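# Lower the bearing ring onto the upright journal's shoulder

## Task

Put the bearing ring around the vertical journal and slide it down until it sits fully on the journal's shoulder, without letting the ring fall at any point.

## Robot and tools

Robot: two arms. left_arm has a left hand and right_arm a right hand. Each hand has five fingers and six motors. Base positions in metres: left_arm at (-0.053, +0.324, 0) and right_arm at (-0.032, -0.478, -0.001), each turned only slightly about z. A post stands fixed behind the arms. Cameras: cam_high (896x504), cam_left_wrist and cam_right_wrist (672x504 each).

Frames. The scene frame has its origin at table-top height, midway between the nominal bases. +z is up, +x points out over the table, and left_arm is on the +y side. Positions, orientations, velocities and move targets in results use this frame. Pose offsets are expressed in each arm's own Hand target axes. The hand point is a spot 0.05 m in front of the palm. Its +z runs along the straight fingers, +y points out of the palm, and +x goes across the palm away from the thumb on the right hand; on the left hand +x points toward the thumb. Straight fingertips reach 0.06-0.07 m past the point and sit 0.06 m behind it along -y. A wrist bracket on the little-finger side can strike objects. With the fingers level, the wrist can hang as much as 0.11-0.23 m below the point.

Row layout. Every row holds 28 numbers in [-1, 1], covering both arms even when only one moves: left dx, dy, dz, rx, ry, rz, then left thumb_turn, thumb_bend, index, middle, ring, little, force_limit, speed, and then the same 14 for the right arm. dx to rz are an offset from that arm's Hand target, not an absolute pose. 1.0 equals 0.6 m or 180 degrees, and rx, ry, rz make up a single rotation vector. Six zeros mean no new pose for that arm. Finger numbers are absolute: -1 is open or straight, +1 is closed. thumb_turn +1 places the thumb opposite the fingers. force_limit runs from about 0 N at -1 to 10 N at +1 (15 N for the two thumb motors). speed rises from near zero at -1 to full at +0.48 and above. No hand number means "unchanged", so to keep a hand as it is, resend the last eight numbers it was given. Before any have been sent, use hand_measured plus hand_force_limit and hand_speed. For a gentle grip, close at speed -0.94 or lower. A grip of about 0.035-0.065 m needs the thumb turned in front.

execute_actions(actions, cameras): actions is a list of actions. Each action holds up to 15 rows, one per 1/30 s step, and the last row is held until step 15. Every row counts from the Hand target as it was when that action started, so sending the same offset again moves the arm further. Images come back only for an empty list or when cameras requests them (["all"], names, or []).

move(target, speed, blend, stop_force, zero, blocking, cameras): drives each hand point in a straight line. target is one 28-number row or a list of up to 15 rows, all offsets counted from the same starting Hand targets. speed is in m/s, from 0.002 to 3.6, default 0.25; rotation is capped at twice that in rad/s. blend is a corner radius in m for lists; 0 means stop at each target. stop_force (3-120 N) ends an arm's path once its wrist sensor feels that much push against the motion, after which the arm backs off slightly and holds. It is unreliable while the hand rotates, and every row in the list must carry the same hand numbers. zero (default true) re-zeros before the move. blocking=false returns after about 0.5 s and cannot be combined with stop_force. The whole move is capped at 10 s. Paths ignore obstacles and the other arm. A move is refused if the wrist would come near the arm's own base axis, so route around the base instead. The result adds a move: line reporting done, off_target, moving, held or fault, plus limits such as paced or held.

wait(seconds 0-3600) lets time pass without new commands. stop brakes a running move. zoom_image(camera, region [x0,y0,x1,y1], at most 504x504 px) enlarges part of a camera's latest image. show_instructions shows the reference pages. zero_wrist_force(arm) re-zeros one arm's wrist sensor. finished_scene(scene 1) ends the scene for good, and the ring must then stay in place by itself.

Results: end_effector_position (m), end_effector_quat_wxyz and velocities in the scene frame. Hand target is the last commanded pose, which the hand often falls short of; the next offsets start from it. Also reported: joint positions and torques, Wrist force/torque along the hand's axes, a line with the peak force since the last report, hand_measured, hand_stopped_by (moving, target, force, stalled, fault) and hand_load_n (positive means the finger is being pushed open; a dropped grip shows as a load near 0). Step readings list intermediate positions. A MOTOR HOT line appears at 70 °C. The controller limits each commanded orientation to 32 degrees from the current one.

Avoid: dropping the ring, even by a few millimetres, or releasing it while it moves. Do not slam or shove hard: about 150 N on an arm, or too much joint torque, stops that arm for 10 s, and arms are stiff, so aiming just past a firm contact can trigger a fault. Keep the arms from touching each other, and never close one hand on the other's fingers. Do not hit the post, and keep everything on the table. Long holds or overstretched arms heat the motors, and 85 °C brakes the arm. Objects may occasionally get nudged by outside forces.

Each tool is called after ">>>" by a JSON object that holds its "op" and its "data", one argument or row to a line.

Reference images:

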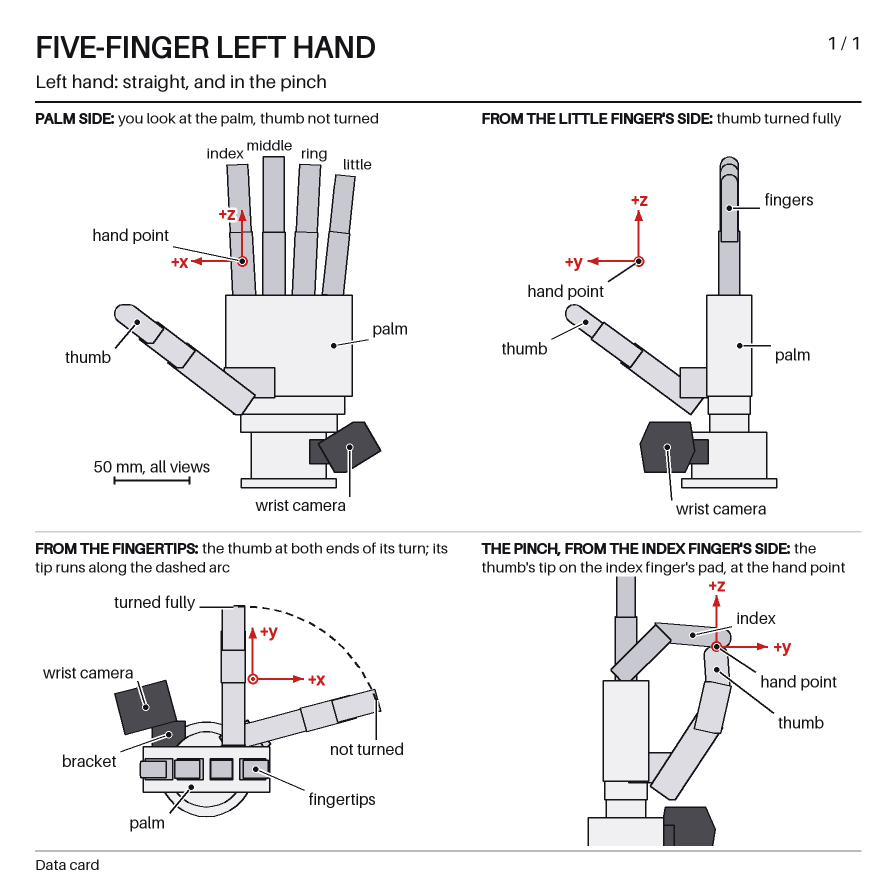

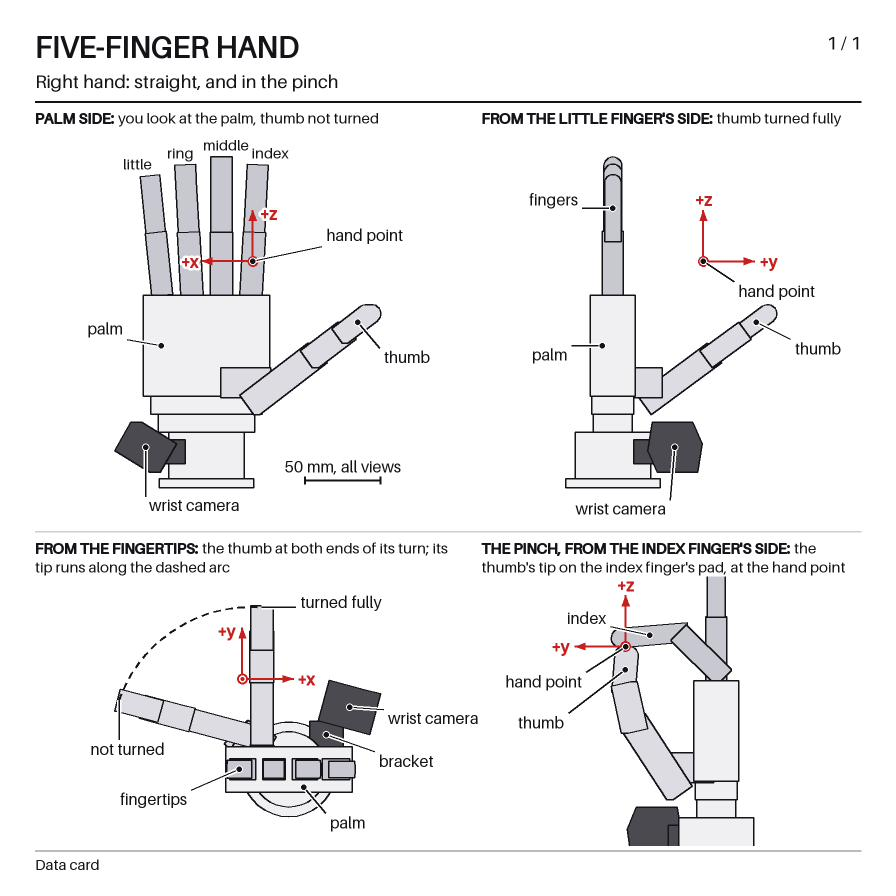

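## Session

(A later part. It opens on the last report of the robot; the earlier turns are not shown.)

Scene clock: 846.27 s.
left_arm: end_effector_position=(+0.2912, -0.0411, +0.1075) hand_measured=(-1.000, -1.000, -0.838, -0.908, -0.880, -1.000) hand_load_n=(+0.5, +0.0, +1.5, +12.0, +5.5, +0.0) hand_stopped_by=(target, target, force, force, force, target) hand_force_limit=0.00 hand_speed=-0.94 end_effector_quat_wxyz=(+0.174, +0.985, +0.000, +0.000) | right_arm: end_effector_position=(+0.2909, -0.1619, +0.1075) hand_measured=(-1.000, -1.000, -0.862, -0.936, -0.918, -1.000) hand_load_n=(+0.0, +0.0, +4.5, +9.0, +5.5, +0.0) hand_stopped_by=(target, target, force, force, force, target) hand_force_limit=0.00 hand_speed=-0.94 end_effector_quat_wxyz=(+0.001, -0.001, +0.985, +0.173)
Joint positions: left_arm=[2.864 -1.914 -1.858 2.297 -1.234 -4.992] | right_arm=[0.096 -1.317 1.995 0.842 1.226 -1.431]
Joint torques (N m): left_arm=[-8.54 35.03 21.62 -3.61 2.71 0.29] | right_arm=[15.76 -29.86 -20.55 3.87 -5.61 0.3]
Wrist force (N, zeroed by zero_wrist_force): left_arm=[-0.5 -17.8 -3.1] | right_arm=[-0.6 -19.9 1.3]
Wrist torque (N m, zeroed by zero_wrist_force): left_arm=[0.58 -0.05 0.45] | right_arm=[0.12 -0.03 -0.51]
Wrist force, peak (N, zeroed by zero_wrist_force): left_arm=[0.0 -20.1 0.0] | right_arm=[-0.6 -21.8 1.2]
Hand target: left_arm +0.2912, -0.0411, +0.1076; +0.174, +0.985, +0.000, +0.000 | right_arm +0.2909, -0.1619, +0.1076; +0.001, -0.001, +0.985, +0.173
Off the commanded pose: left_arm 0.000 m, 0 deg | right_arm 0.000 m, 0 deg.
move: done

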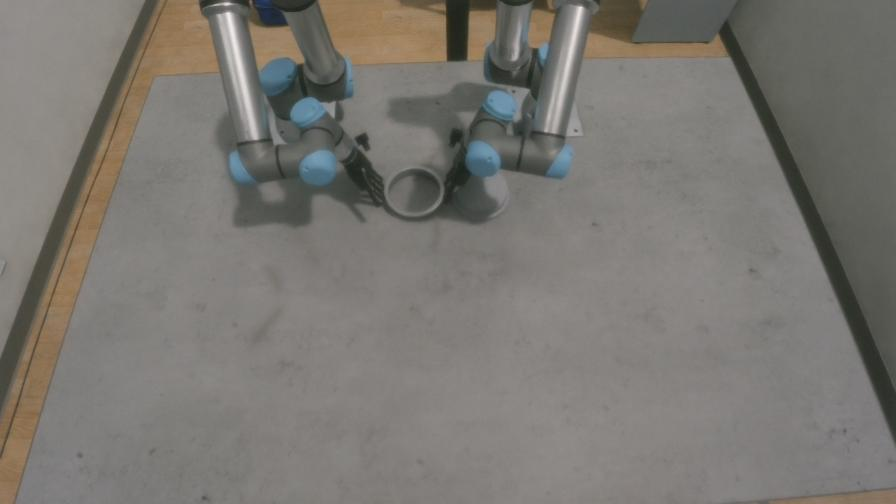

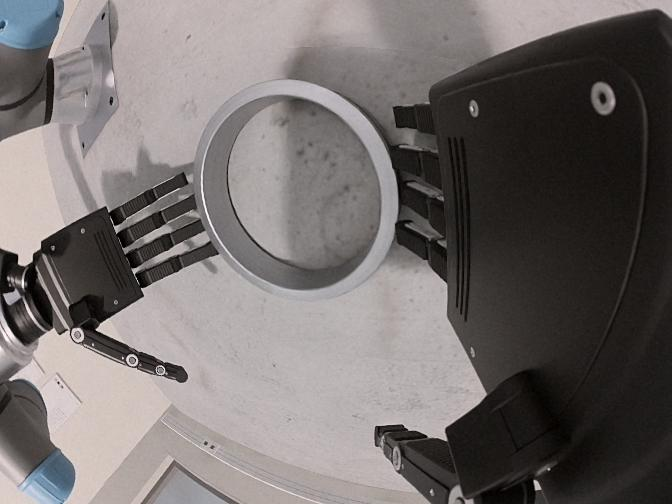

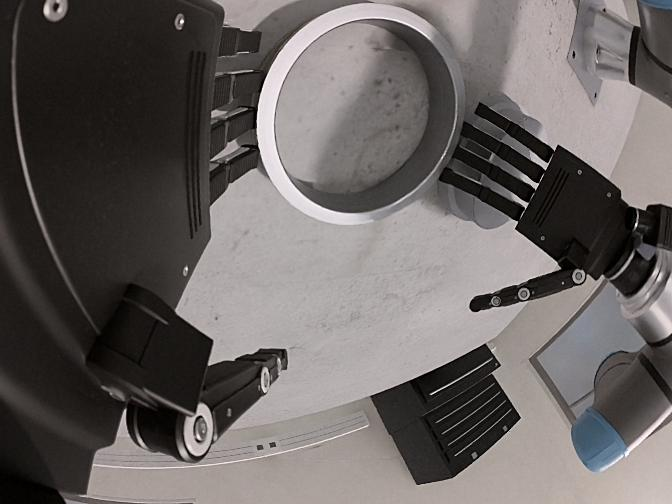

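>>> {"op": "move", "data": {
  "target": [0,-0.004,0.01097,0,0,0,-1,-1,-0.4,-0.4,-0.4,-1,0,-0.94,0,-0.004,0.01097,0,0,0,-1,-1,-0.4,-0.4,-0.4,-1,0,-0.94],
  "cameras": ["cam_left_wrist","cam_right_wrist"],
  "speed": 0.005
}}

>>> {"op": "zoom_image", "data": {
  "camera": "cam_right_wrist",
  "region": [380, 40, 580, 240]
}}

>>> {"op": "zoom_image", "data": {
  "camera": "cam_left_wrist",
  "region": [340, 60, 480, 320]
}}

>>> {"op": "zoom_image", "data": {
  "camera": "cam_left_wrist",
  "region": [110, 100, 310, 320]
}}

Scene clock: 912.53 s.
left_arm: end_effector_position=(+0.2912, -0.0411, +0.1006) hand_measured=(-1.000, -1.000, -0.838, -0.908, -0.880, -1.000) hand_load_n=(+0.0, +0.0, +3.0, +5.0, +5.5, +0.0) hand_stopped_by=(target, target, force, force, force, target) hand_force_limit=0.00 hand_speed=-0.94 end_effector_quat_wxyz=(+0.174, +0.985, +0.000, +0.000) | right_arm: end_effector_position=(+0.2909, -0.1619, +0.1007) hand_measured=(-1.000, -1.000, -0.862, -0.936, -0.918, -1.000) hand_load_n=(+0.0, +0.0, +4.0, +4.5, +6.0, +0.0) hand_stopped_by=(target, target, force, force, force, target) hand_force_limit=0.00 hand_speed=-0.94 end_effector_quat_wxyz=(+0.001, -0.001, +0.985, +0.173)
Joint positions: left_arm=[2.864 -1.924 -1.865 2.314 -1.234 -4.992] | right_arm=[0.096 -1.305 2.003 0.823 1.226 -1.431]
Joint torques (N m): left_arm=[-0.07 20.09 6.6 1.44 2.76 1.52] | right_arm=[6.84 -15.84 -5.21 0.43 -4.81 -1.34]
Wrist force (N, zeroed by zero_wrist_force): left_arm=[1.0 -13.7 -5.0] | right_arm=[-1.3 -15.3 -5.6]
Wrist torque (N m, zeroed by zero_wrist_force): left_arm=[0.65 -0.09 0.41] | right_arm=[0.60 0.16 -0.44]
Wrist force, peak (N, zeroed by zero_wrist_force): left_arm=[1.7 -17.3 -11.1] | right_arm=[-0.3 -23.8 -0.1]
Hand target: left_arm +0.2912, -0.0411, +0.1006; +0.174, +0.985, +0.000, +0.000 | right_arm +0.2909, -0.1619, +0.1006; +0.001, -0.001, +0.985, +0.173
Off the commanded pose: left_arm 0.000 m, 0 deg | right_arm 0.000 m, 0 deg.
move: done

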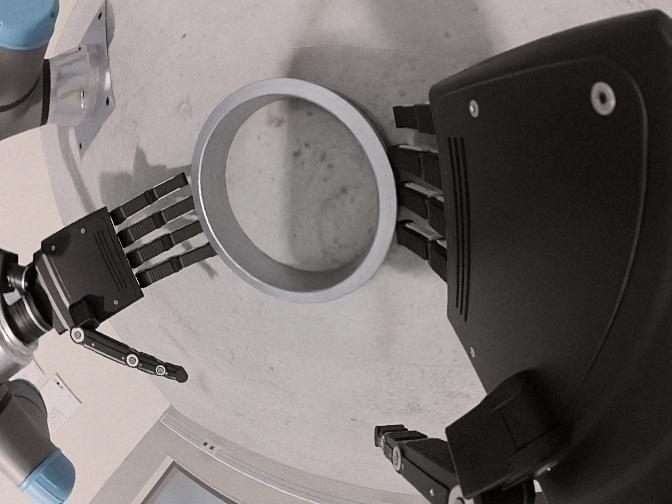

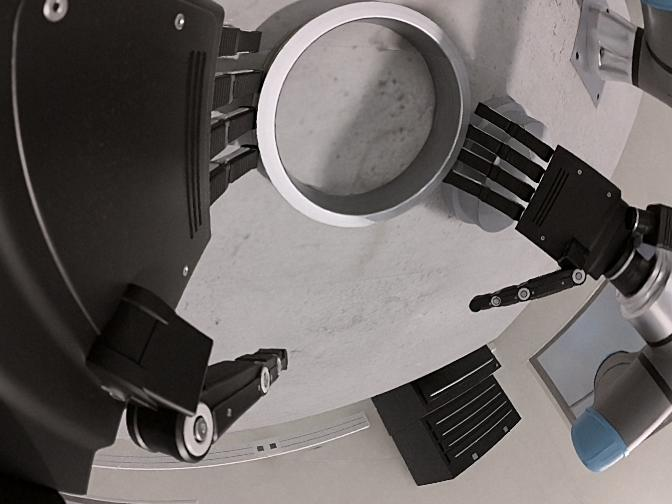

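Scaled by 2.520 from the camera's image (finer frame: 960x720).

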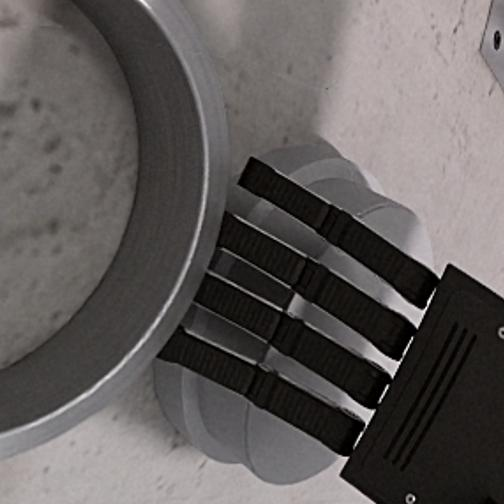

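Scaled by 1.938 from the camera's image (finer frame: 960x720).

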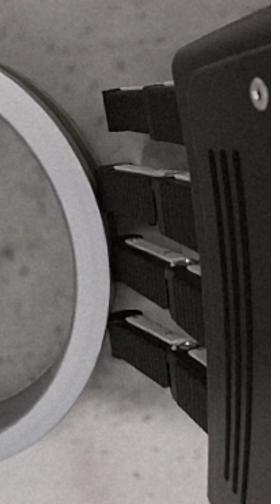

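Scaled by 2.291 from the camera's image (finer frame: 960x720).

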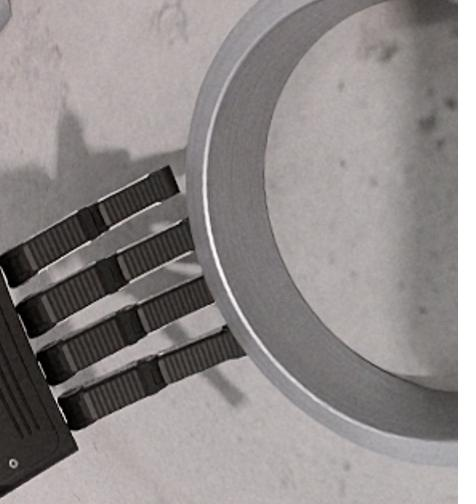

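>>> {"op": "execute_actions", "data": {
  "actions": [
    [[0,0,0,0,0,0,-1,-1,-1,-1,-1,-1,0,-0.8,0,0,0,0,0,0,-1,-1,-1,-1,-1,-1,0,-0.8]],
    [[0,0,0,0,0,0,-1,-1,-1,-1,-1,-1,0,-0.8,0,0,0,0,0,0,-1,-1,-1,-1,-1,-1,0,-0.8]],
    [[0,0,0,0,0,0,-1,-1,-1,-1,-1,-1,0,-0.8,0,0,0,0,0,0,-1,-1,-1,-1,-1,-1,0,-0.8]]
  ],
  "cameras": []
}}

>>> {"op": "move", "data": {
  "target": [-0.0128,-0.00228,0.00627,0,0,0,-1,-1,-1,-1,-1,-1,0,-0.8,0.0187,-0.00228,0.00627,0,0,0,-1,-1,-1,-1,-1,-1,0,-0.8],
  "cameras": ["cam_left_wrist","cam_right_wrist"],
  "speed": 0.01,
  "stop_force": 4
}}

Scene clock: 956.60 s.
left_arm: end_effector_position=(+0.2912, -0.0411, +0.1006) hand_measured=(-1.000, -1.000, -1.000, -1.000, -1.000, -1.000) hand_load_n=(+0.0, +0.0, +0.0, +0.0, +0.0, +0.0) hand_stopped_by=(target, target, target, target, target, target) hand_force_limit=0.00 hand_speed=-0.80 end_effector_quat_wxyz=(+0.174, +0.985, +0.000, +0.000) | right_arm: end_effector_position=(+0.2909, -0.1619, +0.1006) hand_measured=(-1.000, -1.000, -1.000, -1.000, -1.000, -1.000) hand_load_n=(+0.0, +0.0, +0.0, +0.0, +0.0, +0.0) hand_stopped_by=(target, target, target, target, target, target) hand_force_limit=0.00 hand_speed=-0.80 end_effector_quat_wxyz=(+0.001, -0.001, +0.985, +0.173)
Joint positions: left_arm=[2.864 -1.925 -1.865 2.314 -1.234 -4.992] | right_arm=[0.095 -1.305 2.003 0.823 1.226 -1.431]
Joint torques (N m): left_arm=[6.47 18.73 6.48 -4.36 0.04 0.55] | right_arm=[-7.64 -18.54 -5.93 3.6 1.3 -0.42]
Wrist force (N, zeroed by zero_wrist_force): left_arm=[-0.4 0.7 0.2] | right_arm=[0.1 1.2 0.1]
Wrist torque (N m, zeroed by zero_wrist_force): left_arm=[0.13 0.07 -0.04] | right_arm=[0.24 -0.02 0.04]
Wrist force, peak (N, zeroed by zero_wrist_force): left_arm=[1.1 -13.8 -5.6] | right_arm=[-1.9 -15.3 -6.0]
Hand target: left_arm +0.2912, -0.0411, +0.1006; +0.174, +0.985, +0.000, +0.000 | right_arm +0.2909, -0.1619, +0.1006; +0.001, -0.001, +0.985, +0.173
Off the commanded pose: left_arm 0.000 m, 0 deg | right_arm 0.000 m, 0 deg.
Step readings (end_effector_position of left_arm | right_arm):
0: (+0.2912, -0.0411, +0.1006) | (+0.2909, -0.1619, +0.1006)
1: (+0.2912, -0.0411, +0.1006) | (+0.2909, -0.1619, +0.1006)
2: (+0.2912, -0.0411, +0.1006) | (+0.2909, -0.1619, +0.1006)
4: (+0.2912, -0.0411, +0.1006) | (+0.2909, -0.1619, +0.1006)
8: (+0.2912, -0.0411, +0.1006) | (+0.2909, -0.1619, +0.1006)
15: (+0.2912, -0.0411, +0.1006) | (+0.2909, -0.1619, +0.1006)
16: (+0.2912, -0.0411, +0.1006) | (+0.2909, -0.1619, +0.1006)
17: (+0.2912, -0.0411, +0.1006) | (+0.2909, -0.1619, +0.1006)
19: (+0.2912, -0.0411, +0.1006) | (+0.2909, -0.1619, +0.1006)
23: (+0.2912, -0.0411, +0.1006) | (+0.2909, -0.1619, +0.1006)
30: (+0.2912, -0.0411, +0.1006) | (+0.2909, -0.1619, +0.1006)
31: (+0.2912, -0.0411, +0.1006) | (+0.2909, -0.1619, +0.1006)
32: (+0.2912, -0.0411, +0.1006) | (+0.2909, -0.1619, +0.1006)
34: (+0.2912, -0.0411, +0.1006) | (+0.2909, -0.1619, +0.1006)
38: (+0.2912, -0.0411, +0.1006) | (+0.2909, -0.1619, +0.1006)
45: (+0.2912, -0.0411, +0.1006) | (+0.2909, -0.1619, +0.1006)

Scene clock: 958.60 s.
left_arm: end_effector_position=(+0.2835, -0.0411, +0.0966) hand_measured=(-1.000, -1.000, -1.000, -1.000, -1.000, -1.000) hand_load_n=(+0.0, +0.0, +0.0, +0.0, +0.0, +0.0) hand_stopped_by=(target, target, target, target, target, target) hand_force_limit=0.00 hand_speed=-0.80 end_effector_quat_wxyz=(+0.174, +0.985, +0.000, +0.000) | right_arm: end_effector_position=(+0.2797, -0.1620, +0.0966) hand_measured=(-1.000, -1.000, -1.000, -1.000, -1.000, -1.000) hand_load_n=(+0.0, +0.0, +0.0, +0.0, +0.0, +0.0) hand_stopped_by=(target, target, target, target, target, target) hand_force_limit=0.00 hand_speed=-0.80 end_effector_quat_wxyz=(+0.001, -0.001, +0.985, +0.173)
Joint positions: left_arm=[2.859 -1.917 -1.888 2.332 -1.234 -4.998] | right_arm=[0.1 -1.32 2.035 0.803 1.226 -1.426]
Joint torques (N m): left_arm=[-9.33 33.66 6.38 0.38 -2.09 -1.42] | right_arm=[13.26 -27.59 -5.31 0.77 1.25 1.69]
Wrist force (N, zeroed by zero_wrist_force): left_arm=[-0.3 0.7 0.1] | right_arm=[-0.1 0.9 0.0]
Wrist torque (N m, zeroed by zero_wrist_force): left_arm=[0.13 0.07 0.04] | right_arm=[0.21 0.01 -0.11]
Wrist force, peak (N, zeroed by zero_wrist_force): left_arm=[-0.4 0.8 0.4] | right_arm=[0.1 1.4 -0.1]
Hand target: left_arm +0.2835, -0.0411, +0.0966; +0.174, +0.985, +0.000, +0.000 | right_arm +0.2797, -0.1620, +0.0966; +0.001, -0.001, +0.985, +0.173
Off the commanded pose: left_arm 0.000 m, 0 deg | right_arm 0.000 m, 0 deg.
move: done

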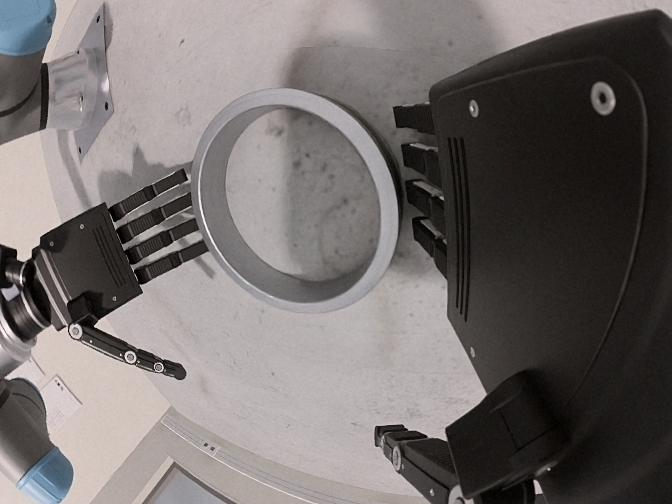

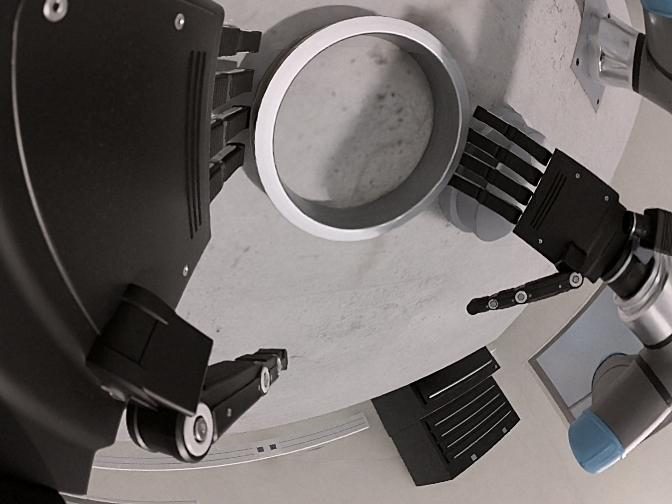

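>>> {"op": "zero_wrist_force", "data": {
  "arm": "left_arm"
}}

>>> {"op": "zero_wrist_force", "data": {
  "arm": "right_arm"
}}

>>> {"op": "execute_actions", "data": {
  "actions": [
    [[0,0,0,0,0,0,-1,-1,-0.5,-0.5,-0.5,-1,-0.7,-0.94,0,0,0,0,0,0,-1,-1,-0.5,-0.5,-0.5,-1,-0.7,-0.94]],
    [[0,0,0,0,0,0,-1,-1,-0.5,-0.5,-0.5,-1,-0.7,-0.94,0,0,0,0,0,0,-1,-1,-0.5,-0.5,-0.5,-1,-0.7,-0.94]],
    [[0,0,0,0,0,0,-1,-1,-0.5,-0.5,-0.5,-1,-0.7,-0.94,0,0,0,0,0,0,-1,-1,-0.5,-0.5,-0.5,-1,-0.7,-0.94]],
    [[0,0,0,0,0,0,-1,-1,-0.49,-0.49,-0.49,-1,-0.2,-0.94,0,0,0,0,0,0,-1,-1,-0.49,-0.49,-0.49,-1,-0.2,-0.94]],
    [[0,0,0,0,0,0,-1,-1,-0.49,-0.49,-0.49,-1,-0.2,-0.94,0,0,0,0,0,0,-1,-1,-0.49,-0.49,-0.49,-1,-0.2,-0.94]]
  ],
  "cameras": ["cam_left_wrist","cam_right_wrist"]
}}

Wrist force sensor zeroed.

Wrist force sensor zeroed.

Scene clock: 975.30 s.
left_arm: end_effector_position=(+0.2835, -0.0411, +0.0966) hand_measured=(-1.000, -1.000, -0.856, -0.890, -0.856, -1.000) hand_load_n=(+0.0, +0.0, +4.5, +4.0, +4.5, +0.0) hand_stopped_by=(target, target, force, force, force, target) hand_force_limit=-0.20 hand_speed=-0.94 end_effector_quat_wxyz=(+0.174, +0.985, +0.000, +0.000) | right_arm: end_effector_position=(+0.2797, -0.1620, +0.0966) hand_measured=(-1.000, -1.000, -0.896, -0.914, -0.878, -1.000) hand_load_n=(+0.0, +0.0, +4.0, +5.5, +5.0, +0.0) hand_stopped_by=(target, target, force, force, force, target) hand_force_limit=-0.20 hand_speed=-0.94 end_effector_quat_wxyz=(+0.001, -0.001, +0.985, +0.173)
Joint positions: left_arm=[2.859 -1.917 -1.888 2.332 -1.234 -4.998] | right_arm=[0.1 -1.32 2.035 0.803 1.226 -1.426]
Joint torques (N m): left_arm=[-9.53 34.39 13.05 0.25 5.69 -0.84] | right_arm=[13.15 -27.74 -11.58 0.91 -4.3 0.7]
Wrist force (N, zeroed by zero_wrist_force): left_arm=[0.2 -14.3 0.5] | right_arm=[0.7 -16.1 2.5]
Wrist torque (N m, zeroed by zero_wrist_force): left_arm=[0.01 0.01 0.34] | right_arm=[-0.30 -0.11 -0.34]
Wrist force, peak (N, zeroed by zero_wrist_force): left_arm=[0.0 -14.5 0.3] | right_arm=[0.9 -16.6 2.3]
Hand target: left_arm +0.2835, -0.0411, +0.0966; +0.174, +0.985, +0.000, +0.000 | right_arm +0.2797, -0.1620, +0.0966; +0.001, -0.001, +0.985, +0.173
Off the commanded pose: left_arm 0.000 m, 0 deg | right_arm 0.000 m, 0 deg.
Step readings (end_effector_position of left_arm | right_arm):
0: (+0.2835, -0.0411, +0.0966) | (+0.2797, -0.1620, +0.0966)
1: (+0.2835, -0.0411, +0.0966) | (+0.2797, -0.1620, +0.0966)
2: (+0.2835, -0.0411, +0.0966) | (+0.2797, -0.1620, +0.0966)
4: (+0.2835, -0.0411, +0.0966) | (+0.2797, -0.1620, +0.0966)
8: (+0.2835, -0.0411, +0.0966) | (+0.2797, -0.1620, +0.0966)
15: (+0.2835, -0.0411, +0.0966) | (+0.2797, -0.1620, +0.0966)
16: (+0.2835, -0.0411, +0.0966) | (+0.2797, -0.1620, +0.0966)
17: (+0.2835, -0.0411, +0.0966) | (+0.2797, -0.1620, +0.0966)
19: (+0.2835, -0.0411, +0.0966) | (+0.2797, -0.1620, +0.0966)
23: (+0.2835, -0.0411, +0.0966) | (+0.2797, -0.1620, +0.0966)
30: (+0.2835, -0.0411, +0.0965) | (+0.2797, -0.1620, +0.0966)
31: (+0.2835, -0.0411, +0.0965) | (+0.2797, -0.1620, +0.0966)
32: (+0.2835, -0.0411, +0.0965) | (+0.2797, -0.1620, +0.0966)
34: (+0.2835, -0.0411, +0.0965) | (+0.2797, -0.1620, +0.0966)
38: (+0.2835, -0.0411, +0.0965) | (+0.2797, -0.1620, +0.0966)
45: (+0.2835, -0.0411, +0.0965) | (+0.2797, -0.1620, +0.0966)
46: (+0.2835, -0.0411, +0.0965) | (+0.2797, -0.1620, +0.0966)
47: (+0.2835, -0.0411, +0.0965) | (+0.2797, -0.1620, +0.0966)
49: (+0.2835, -0.0411, +0.0965) | (+0.2797, -0.1620, +0.0966)
53: (+0.2835, -0.0411, +0.0965) | (+0.2797, -0.1620, +0.0966)
60: (+0.2835, -0.0411, +0.0965) | (+0.2797, -0.1620, +0.0966)
61: (+0.2835, -0.0411, +0.0965) | (+0.2797, -0.1620, +0.0966)
62: (+0.2835, -0.0411, +0.0966) | (+0.2797, -0.1620, +0.0966)
64: (+0.2835, -0.0411, +0.0966) | (+0.2797, -0.1620, +0.0966)
68: (+0.2835, -0.0411, +0.0966) | (+0.2797, -0.1620, +0.0966)
75: (+0.2835, -0.0411, +0.0966) | (+0.2797, -0.1620, +0.0966)

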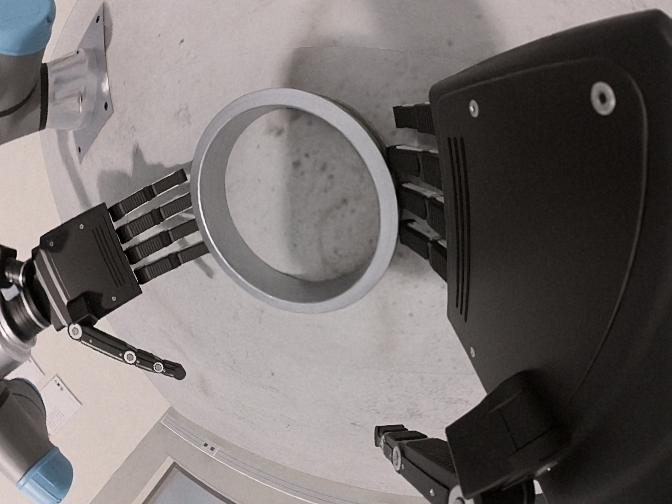

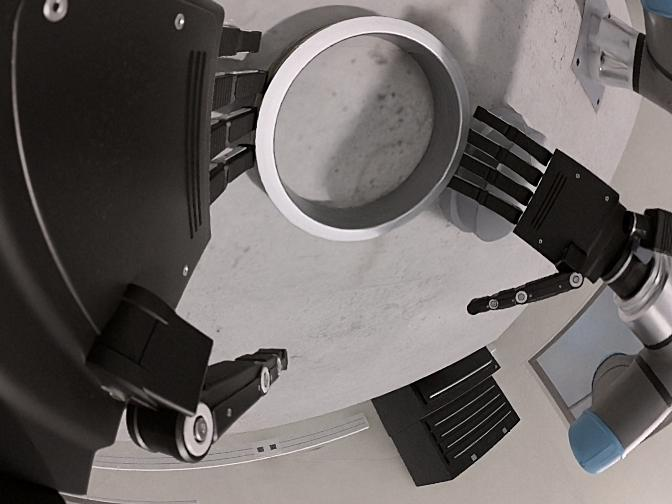

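>>> {"op": "execute_actions", "data": {
  "actions": [
    [[0,0,0,0,0,0,-1,-1,-0.48,-0.48,-0.48,-1,0.3,-0.95,0,0,0,0,0,0,-1,-1,-0.48,-0.48,-0.48,-1,0.3,-0.95]],
    [[0,0,0,0,0,0,-1,-1,-0.48,-0.48,-0.48,-1,0.3,-0.95,0,0,0,0,0,0,-1,-1,-0.48,-0.48,-0.48,-1,0.3,-0.95]],
    [[0,0,0,0,0,0,-1,-1,-0.47,-0.47,-0.47,-1,0.6,-0.95,0,0,0,0,0,0,-1,-1,-0.47,-0.47,-0.47,-1,0.6,-0.95]],
    [[0,0,0,0,0,0,-1,-1,-0.47,-0.47,-0.47,-1,0.6,-0.95,0,0,0,0,0,0,-1,-1,-0.47,-0.47,-0.47,-1,0.6,-0.95]],
    [[0,0,0,0,0,0,-1,-1,-0.46,-0.46,-0.46,-1,0.6,-0.95,0,0,0,0,0,0,-1,-1,-0.46,-0.46,-0.46,-1,0.6,-0.95]]
  ],
  "cameras": ["cam_left_wrist","cam_right_wrist"]
}}

Scene clock: 988.17 s.
left_arm: end_effector_position=(+0.2835, -0.0411, +0.0966) hand_measured=(-1.000, -1.000, -0.840, -0.874, -0.838, -1.000) hand_load_n=(+0.0, +0.0, +8.0, +8.5, +8.5, +0.0) hand_stopped_by=(target, target, force, force, force, target) hand_force_limit=0.60 hand_speed=-0.95 end_effector_quat_wxyz=(+0.174, +0.985, +0.000, +0.000) | right_arm: end_effector_position=(+0.2797, -0.1620, +0.0966) hand_measured=(-1.000, -1.000, -0.874, -0.894, -0.860, -1.000) hand_load_n=(+0.0, +0.0, +8.5, +8.5, +8.0, +0.0) hand_stopped_by=(target, target, force, force, force, target) hand_force_limit=0.60 hand_speed=-0.95 end_effector_quat_wxyz=(+0.001, -0.001, +0.985, +0.173)
Joint positions: left_arm=[2.859 -1.917 -1.888 2.332 -1.234 -4.998] | right_arm=[0.1 -1.32 2.035 0.803 1.226 -1.426]
Joint torques (N m): left_arm=[-9.8 33.63 21.26 0.14 5.68 1.05] | right_arm=[13.17 -28.08 -16.16 1.18 -5.98 0]
Wrist force (N, zeroed by zero_wrist_force): left_arm=[0.4 -27.0 -2.2] | right_arm=[0.3 -28.2 -1.3]
Wrist torque (N m, zeroed by zero_wrist_force): left_arm=[0.45 -0.08 0.65] | right_arm=[0.19 0.03 -0.60]
Wrist force, peak (N, zeroed by zero_wrist_force): left_arm=[0.4 -27.5 -2.6] | right_arm=[0.6 -28.5 -1.1]
Hand target: left_arm +0.2835, -0.0411, +0.0966; +0.174, +0.985, +0.000, +0.000 | right_arm +0.2797, -0.1620, +0.0966; +0.001, -0.001, +0.985, +0.173
Off the commanded pose: left_arm 0.000 m, 0 deg | right_arm 0.000 m, 0 deg.
Step readings (end_effector_position of left_arm | right_arm):
0: (+0.2835, -0.0411, +0.0966) | (+0.2797, -0.1620, +0.0966)
1: (+0.2835, -0.0411, +0.0966) | (+0.2797, -0.1620, +0.0966)
2: (+0.2835, -0.0411, +0.0966) | (+0.2797, -0.1620, +0.0966)
4: (+0.2835, -0.0411, +0.0966) | (+0.2797, -0.1620, +0.0966)
8: (+0.2835, -0.0411, +0.0966) | (+0.2797, -0.1620, +0.0966)
15: (+0.2835, -0.0411, +0.0966) | (+0.2797, -0.1620, +0.0966)
16: (+0.2835, -0.0411, +0.0966) | (+0.2797, -0.1620, +0.0966)
17: (+0.2835, -0.0411, +0.0966) | (+0.2797, -0.1620, +0.0966)
19: (+0.2835, -0.0411, +0.0966) | (+0.2797, -0.1620, +0.0966)
23: (+0.2835, -0.0411, +0.0966) | (+0.2797, -0.1620, +0.0966)
30: (+0.2835, -0.0411, +0.0966) | (+0.2797, -0.1620, +0.0966)
31: (+0.2835, -0.0411, +0.0966) | (+0.2797, -0.1620, +0.0966)
32: (+0.2835, -0.0411, +0.0966) | (+0.2797, -0.1620, +0.0966)
34: (+0.2835, -0.0411, +0.0966) | (+0.2797, -0.1620, +0.0966)
38: (+0.2835, -0.0411, +0.0966) | (+0.2797, -0.1620, +0.0966)
45: (+0.2835, -0.0411, +0.0966) | (+0.2797, -0.1620, +0.0966)
46: (+0.2835, -0.0411, +0.0966) | (+0.2797, -0.1620, +0.0966)
47: (+0.2835, -0.0411, +0.0966) | (+0.2797, -0.1620, +0.0966)
49: (+0.2835, -0.0411, +0.0966) | (+0.2797, -0.1620, +0.0966)
53: (+0.2835, -0.0411, +0.0966) | (+0.2797, -0.1620, +0.0966)
60: (+0.2835, -0.0411, +0.0966) | (+0.2797, -0.1620, +0.0966)
61: (+0.2835, -0.0411, +0.0966) | (+0.2797, -0.1620, +0.0966)
62: (+0.2835, -0.0411, +0.0966) | (+0.2797, -0.1620, +0.0966)
64: (+0.2835, -0.0411, +0.0966) | (+0.2797, -0.1620, +0.0966)
68: (+0.2835, -0.0411, +0.0966) | (+0.2797, -0.1620, +0.0966)
75: (+0.2835, -0.0411, +0.0966) | (+0.2797, -0.1620, +0.0966)

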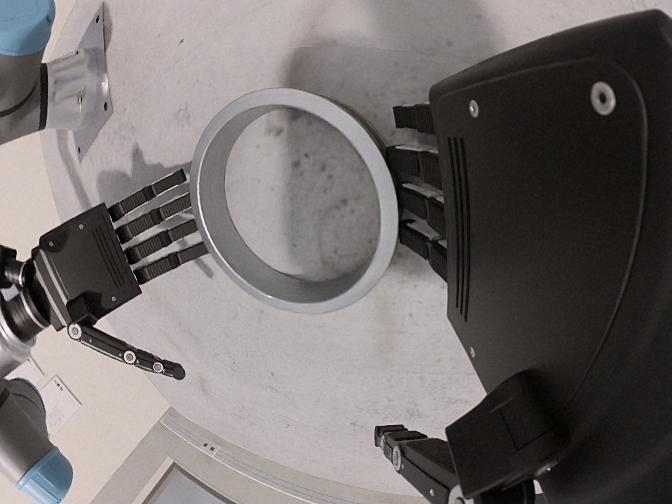

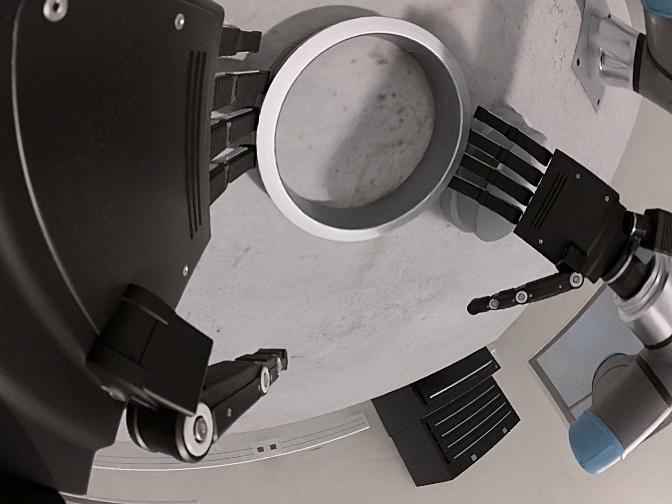

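>>> {"op": "move", "data": {
  "target": [0,0.00114,-0.00313,0,0,0,-1,-1,-0.46,-0.46,-0.46,-1,0.6,-0.95,0,0.00114,-0.00313,0,0,0,-1,-1,-0.46,-0.46,-0.46,-1,0.6,-0.95],
  "cameras": [],
  "speed": 0.005
}}

>>> {"op": "move", "data": {
  "target": [0,0.00171,-0.0047,0,0,0,-1,-1,-0.46,-0.46,-0.46,-1,0.6,-0.95,0,0.00171,-0.0047,0,0,0,-1,-1,-0.46,-0.46,-0.46,-1,0.6,-0.95],
  "cameras": ["cam_left_wrist","cam_right_wrist"],
  "speed": 0.005
}}

>>> {"op": "zoom_image", "data": {
  "camera": "cam_right_wrist",
  "region": [380, 40, 580, 240]
}}

>>> {"op": "zoom_image", "data": {
  "camera": "cam_left_wrist",
  "region": [110, 100, 310, 320]
}}

Scene clock: 998.67 s.
left_arm: end_effector_position=(+0.2835, -0.0411, +0.0985) hand_measured=(-1.000, -1.000, -0.840, -0.874, -0.838, -1.000) hand_load_n=(+0.0, +0.0, +8.5, +9.0, +8.5, +0.0) hand_stopped_by=(target, target, force, force, force, target) hand_force_limit=0.60 hand_speed=-0.95 end_effector_quat_wxyz=(+0.174, +0.985, +0.000, +0.000) | right_arm: end_effector_position=(+0.2797, -0.1620, +0.0985) hand_measured=(-1.000, -1.000, -0.874, -0.894, -0.860, -1.000) hand_load_n=(+0.0, +0.0, +8.5, +8.0, +8.0, +0.0) hand_stopped_by=(target, target, force, force, force, target) hand_force_limit=0.60 hand_speed=-0.95 end_effector_quat_wxyz=(+0.001, -0.001, +0.985, +0.173)
Joint positions: left_arm=[2.859 -1.914 -1.887 2.327 -1.234 -4.998] | right_arm=[0.1 -1.323 2.033 0.809 1.226 -1.426]
Joint torques (N m): left_arm=[-9.82 37.44 23.97 -3.48 5.72 1.1] | right_arm=[13.07 -29.87 -20.13 3.03 -8.54 0.29]
Wrist force (N, zeroed by zero_wrist_force): left_arm=[0.5 -27.0 -0.4] | right_arm=[0.4 -27.5 -0.9]
Wrist torque (N m, zeroed by zero_wrist_force): left_arm=[0.36 -0.06 0.66] | right_arm=[0.19 0.00 -0.59]
Wrist force, peak (N, zeroed by zero_wrist_force): left_arm=[0.4 -27.4 -2.2] | right_arm=[0.4 -28.4 -1.2]
Hand target: left_arm +0.2835, -0.0411, +0.0986; +0.174, +0.985, +0.000, +0.000 | right_arm +0.2797, -0.1620, +0.0986; +0.001, -0.001, +0.985, +0.173
Off the commanded pose: left_arm 0.000 m, 0 deg | right_arm 0.000 m, 0 deg.
move: done

Scene clock: 999.50 s.
left_arm: end_effector_position=(+0.2835, -0.0411, +0.1015) hand_measured=(-1.000, -1.000, -0.840, -0.874, -0.838, -1.000) hand_load_n=(+0.0, +0.0, +8.5, +9.0, +8.5, +0.0) hand_stopped_by=(target, target, force, force, force, target) hand_force_limit=0.60 hand_speed=-0.95 end_effector_quat_wxyz=(+0.174, +0.985, +0.000, +0.000) | right_arm: end_effector_position=(+0.2797, -0.1620, +0.1015) hand_measured=(-1.000, -1.000, -0.874, -0.894, -0.860, -1.000) hand_load_n=(+0.0, -0.5, +8.0, +8.5, +8.5, +0.0) hand_stopped_by=(target, target, force, force, force, target) hand_force_limit=0.60 hand_speed=-0.95 end_effector_quat_wxyz=(+0.001, -0.001, +0.985, +0.173)
Joint positions: left_arm=[2.859 -1.91 -1.883 2.319 -1.234 -4.998] | right_arm=[0.1 -1.328 2.03 0.817 1.226 -1.426]
Joint torques (N m): left_arm=[-9.46 35.25 23.87 -3.48 5.7 1.02] | right_arm=[16.02 -30.13 -21.77 3.77 -8.51 1.26]
Wrist force (N, zeroed by zero_wrist_force): left_arm=[0.3 -27.1 -0.6] | right_arm=[0.4 -27.4 -0.8]
Wrist torque (N m, zeroed by zero_wrist_force): left_arm=[0.35 -0.04 0.65] | right_arm=[0.20 0.00 -0.58]
Wrist force, peak (N, zeroed by zero_wrist_force): left_arm=[0.4 -27.4 -0.7] | right_arm=[0.3 -27.6 -1.0]
Hand target: left_arm +0.2835, -0.0411, +0.1016; +0.174, +0.985, +0.000, +0.000 | right_arm +0.2797, -0.1620, +0.1016; +0.001, -0.001, +0.985, +0.173
Off the commanded pose: left_arm 0.000 m, 0 deg | right_arm 0.000 m, 0 deg.
move: done

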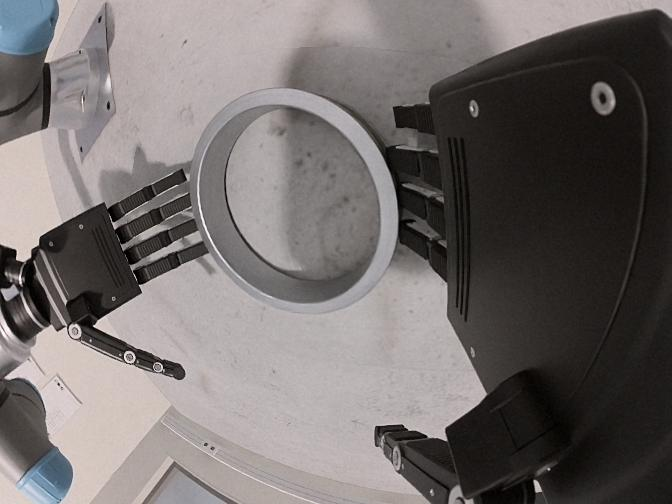

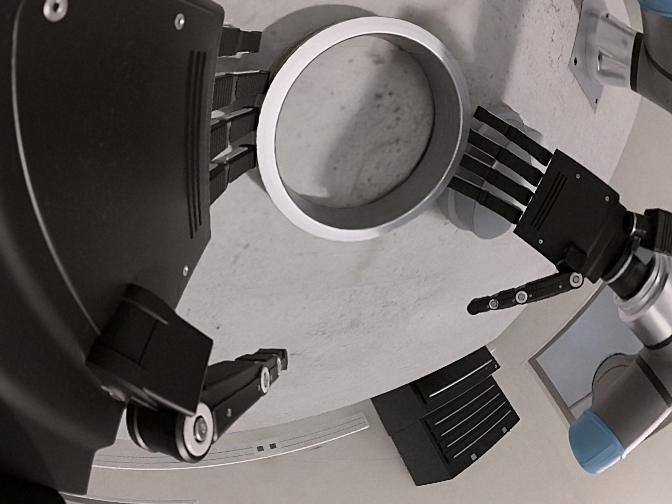

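Scaled by 2.520 from the camera's image (finer frame: 960x720).

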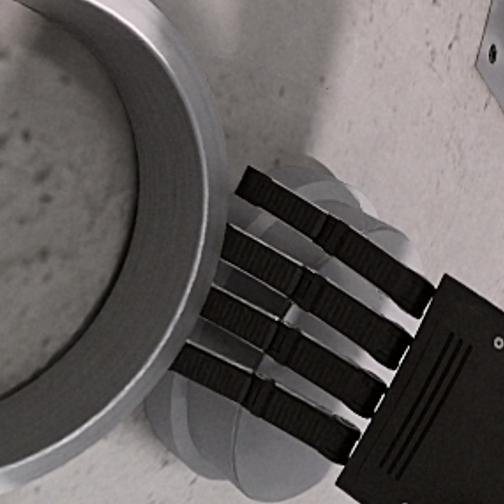

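Scaled by 2.291 from the camera's image (finer frame: 960x720).

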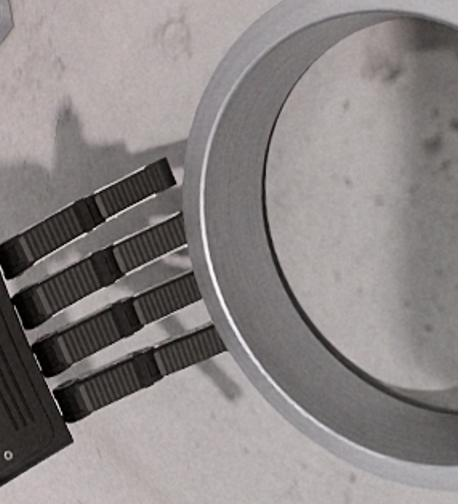

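>>> {"op": "move", "data": {
  "target": [0,0.0171,-0.047,0,0,0,-1,-1,-0.46,-0.46,-0.46,-1,0.6,-0.95,0,0.0171,-0.047,0,0,0,-1,-1,-0.46,-0.46,-0.46,-1,0.6,-0.95],
  "cameras": [],
  "speed": 0.015
}}

>>> {"op": "move", "data": {
  "target": [0,0.01995,-0.05483,0,0,0,-1,-1,-0.46,-0.46,-0.46,-1,0.6,-0.95,0,0.01995,-0.05483,0,0,0,-1,-1,-0.46,-0.46,-0.46,-1,0.6,-0.95],
  "cameras": ["all"],
  "speed": 0.015
}}

>>> {"op": "zoom_image", "data": {
  "camera": "cam_high",
  "region": [340, 100, 560, 240]
}}

Scene clock: 1012.63 s.
left_arm: end_effector_position=(+0.2835, -0.0411, +0.1315) hand_measured=(-1.000, -1.000, -0.840, -0.874, -0.838, -1.000) hand_load_n=(+0.0, -0.5, +8.0, +9.0, +8.5, +0.0) hand_stopped_by=(target, target, force, force, force, target) hand_force_limit=0.60 hand_speed=-0.95 end_effector_quat_wxyz=(+0.174, +0.985, +0.000, +0.000) | right_arm: end_effector_position=(+0.2796, -0.1619, +0.1315) hand_measured=(-1.000, -1.000, -0.874, -0.894, -0.860, -1.000) hand_load_n=(+0.0, +0.0, +8.0, +8.5, +8.0, +0.0) hand_stopped_by=(target, target, force, force, force, target) hand_force_limit=0.60 hand_speed=-0.95 end_effector_quat_wxyz=(+0.001, -0.001, +0.985, +0.173)
Joint positions: left_arm=[2.859 -1.867 -1.85 2.243 -1.234 -4.998] | right_arm=[0.1 -1.376 1.995 0.899 1.226 -1.425]
Joint torques (N m): left_arm=[4.76 36.17 24.39 -3.4 7.98 1] | right_arm=[18.27 -29.65 -21.77 3.55 -8.35 1.14]
Wrist force (N, zeroed by zero_wrist_force): left_arm=[0.4 -27.1 -0.6] | right_arm=[0.3 -27.6 -0.6]
Wrist torque (N m, zeroed by zero_wrist_force): left_arm=[0.36 -0.05 0.65] | right_arm=[0.17 -0.01 -0.58]
Wrist force, peak (N, zeroed by zero_wrist_force): left_arm=[0.4 -27.6 -0.6] | right_arm=[0.5 -28.1 -0.7]
Hand target: left_arm +0.2835, -0.0411, +0.1316; +0.174, +0.985, +0.000, +0.000 | right_arm +0.2796, -0.1619, +0.1316; +0.001, -0.001, +0.985, +0.173
Off the commanded pose: left_arm 0.000 m, 0 deg | right_arm 0.000 m, 0 deg.
move: done

Scene clock: 1015.30 s.
left_arm: end_effector_position=(+0.2835, -0.0411, +0.1665) hand_measured=(-1.000, -1.000, -0.840, -0.874, -0.838, -1.000) hand_load_n=(+0.0, +0.0, +8.0, +9.0, +9.0, +0.0) hand_stopped_by=(target, target, force, force, force, target) hand_force_limit=0.60 hand_speed=-0.95 end_effector_quat_wxyz=(+0.174, +0.985, +0.000, +0.000) | right_arm: end_effector_position=(+0.2795, -0.1619, +0.1665) hand_measured=(-1.000, -1.000, -0.874, -0.894, -0.860, -1.000) hand_load_n=(+0.0, +0.0, +8.5, +8.0, +8.0, +0.0) hand_stopped_by=(target, target, force, force, force, target) hand_force_limit=0.60 hand_speed=-0.95 end_effector_quat_wxyz=(+0.001, -0.001, +0.985, +0.173)
Joint positions: left_arm=[2.859 -1.824 -1.804 2.154 -1.234 -4.998] | right_arm=[0.101 -1.425 1.948 0.995 1.226 -1.425]
Joint torques (N m): left_arm=[4.76 33.59 26.81 -3.6 8.25 1.21] | right_arm=[18.8 -28.72 -23.1 3.29 -7.5 1.13]
Wrist force (N, zeroed by zero_wrist_force): left_arm=[0.2 -27.5 -0.6] | right_arm=[0.3 -27.6 -0.8]
Wrist torque (N m, zeroed by zero_wrist_force): left_arm=[0.34 -0.02 0.65] | right_arm=[0.20 0.00 -0.55]
Wrist force, peak (N, zeroed by zero_wrist_force): left_arm=[0.4 -27.8 -0.5] | right_arm=[0.3 -28.1 -0.4]
Hand target: left_arm +0.2835, -0.0410, +0.1666; +0.174, +0.985, +0.000, +0.000 | right_arm +0.2795, -0.1619, +0.1666; +0.001, -0.001, +0.985, +0.173
Off the commanded pose: left_arm 0.000 m, 0 deg | right_arm 0.000 m, 0 deg.
move: done

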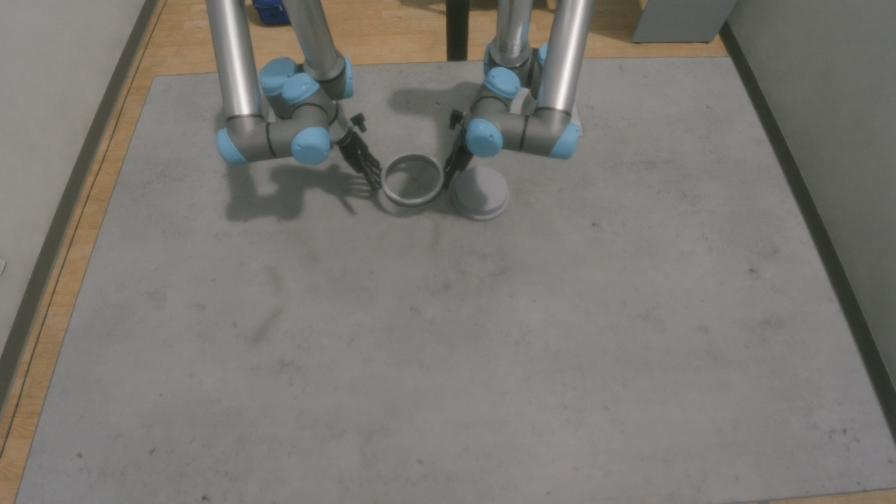

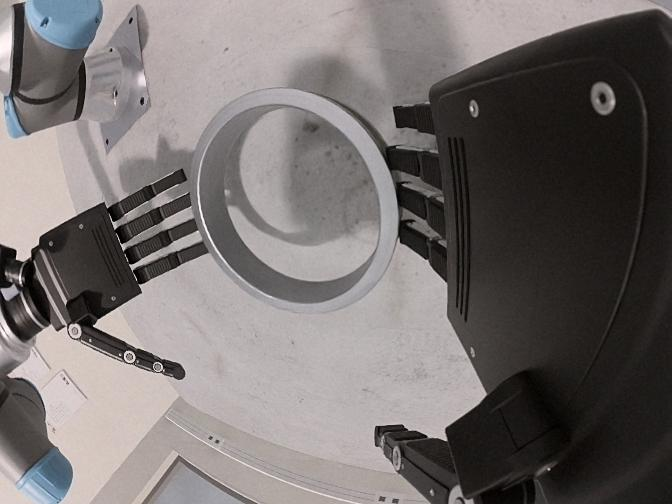

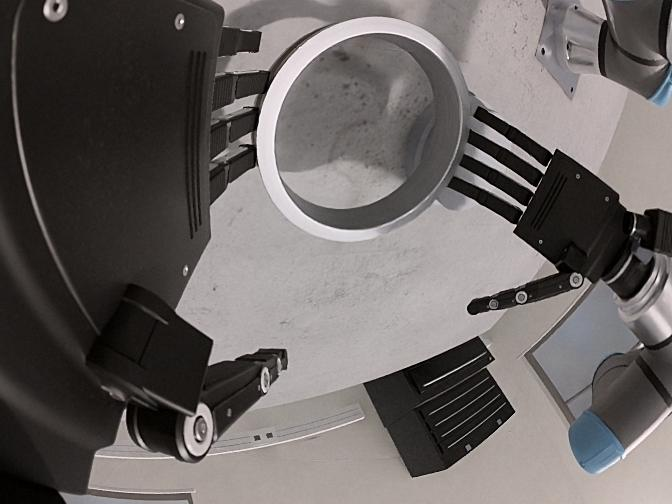

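Scaled by 2.291 from the camera's image (finer frame: 1280x720).

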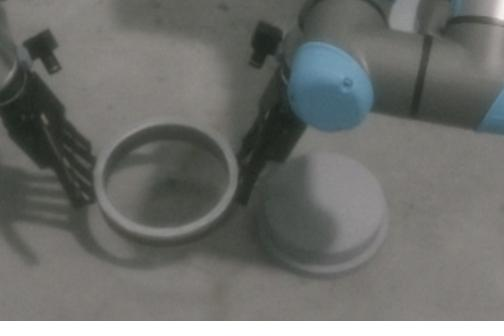

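>>> {"op": "move", "data": {
  "target": [0.00417,-0.07437,-0.02713,0,0,0,-1,-1,-0.46,-0.46,-0.46,-1,0.6,-0.95,-0.00417,0.07443,0.02698,0,0,0,-1,-1,-0.46,-0.46,-0.46,-1,0.6,-0.95],
  "cameras": [],
  "speed": 0.03
}}

Scene clock: 1036.77 s.
left_arm: end_effector_position=(+0.2860, +0.0064, +0.1666) hand_measured=(-1.000, -1.000, -0.840, -0.874, -0.838, -1.000) hand_load_n=(+0.0, +0.0, +8.5, +9.0, +9.0, +0.0) hand_stopped_by=(target, target, force, force, force, target) hand_force_limit=0.60 hand_speed=-0.95 end_effector_quat_wxyz=(+0.174, +0.985, +0.000, +0.000) | right_arm: end_effector_position=(+0.2819, -0.1145, +0.1666) hand_measured=(-1.000, -1.000, -0.874, -0.894, -0.860, -1.000) hand_load_n=(+0.0, +0.0, +8.0, +8.5, +8.0, +0.0) hand_stopped_by=(target, target, force, force, force, target) hand_force_limit=0.60 hand_speed=-0.95 end_effector_quat_wxyz=(+0.001, -0.001, +0.985, +0.173)
Joint positions: left_arm=[2.997 -1.776 -1.88 2.133 -1.224 -4.852] | right_arm=[0.245 -1.363 1.858 0.973 1.237 -1.273]
Joint torques (N m): left_arm=[3.03 31.5 10.97 -4.65 8.97 1.5] | right_arm=[19.82 -19.61 -26.07 -0.68 -5.13 0.84]
Wrist force (N, zeroed by zero_wrist_force): left_arm=[0.3 -27.4 -0.6] | right_arm=[0.3 -27.9 -0.9]
Wrist torque (N m, zeroed by zero_wrist_force): left_arm=[0.36 -0.05 0.57] | right_arm=[0.13 -0.02 -0.60]
Wrist force, peak (N, zeroed by zero_wrist_force): left_arm=[0.3 -28.0 -0.7] | right_arm=[0.3 -28.3 -1.1]
Hand target: left_arm +0.2860, +0.0065, +0.1666; +0.174, +0.985, +0.000, +0.000 | right_arm +0.2819, -0.1144, +0.1666; +0.001, -0.001, +0.985, +0.173
Off the commanded pose: left_arm 0.000 m, 0 deg | right_arm 0.000 m, 0 deg.
move: done


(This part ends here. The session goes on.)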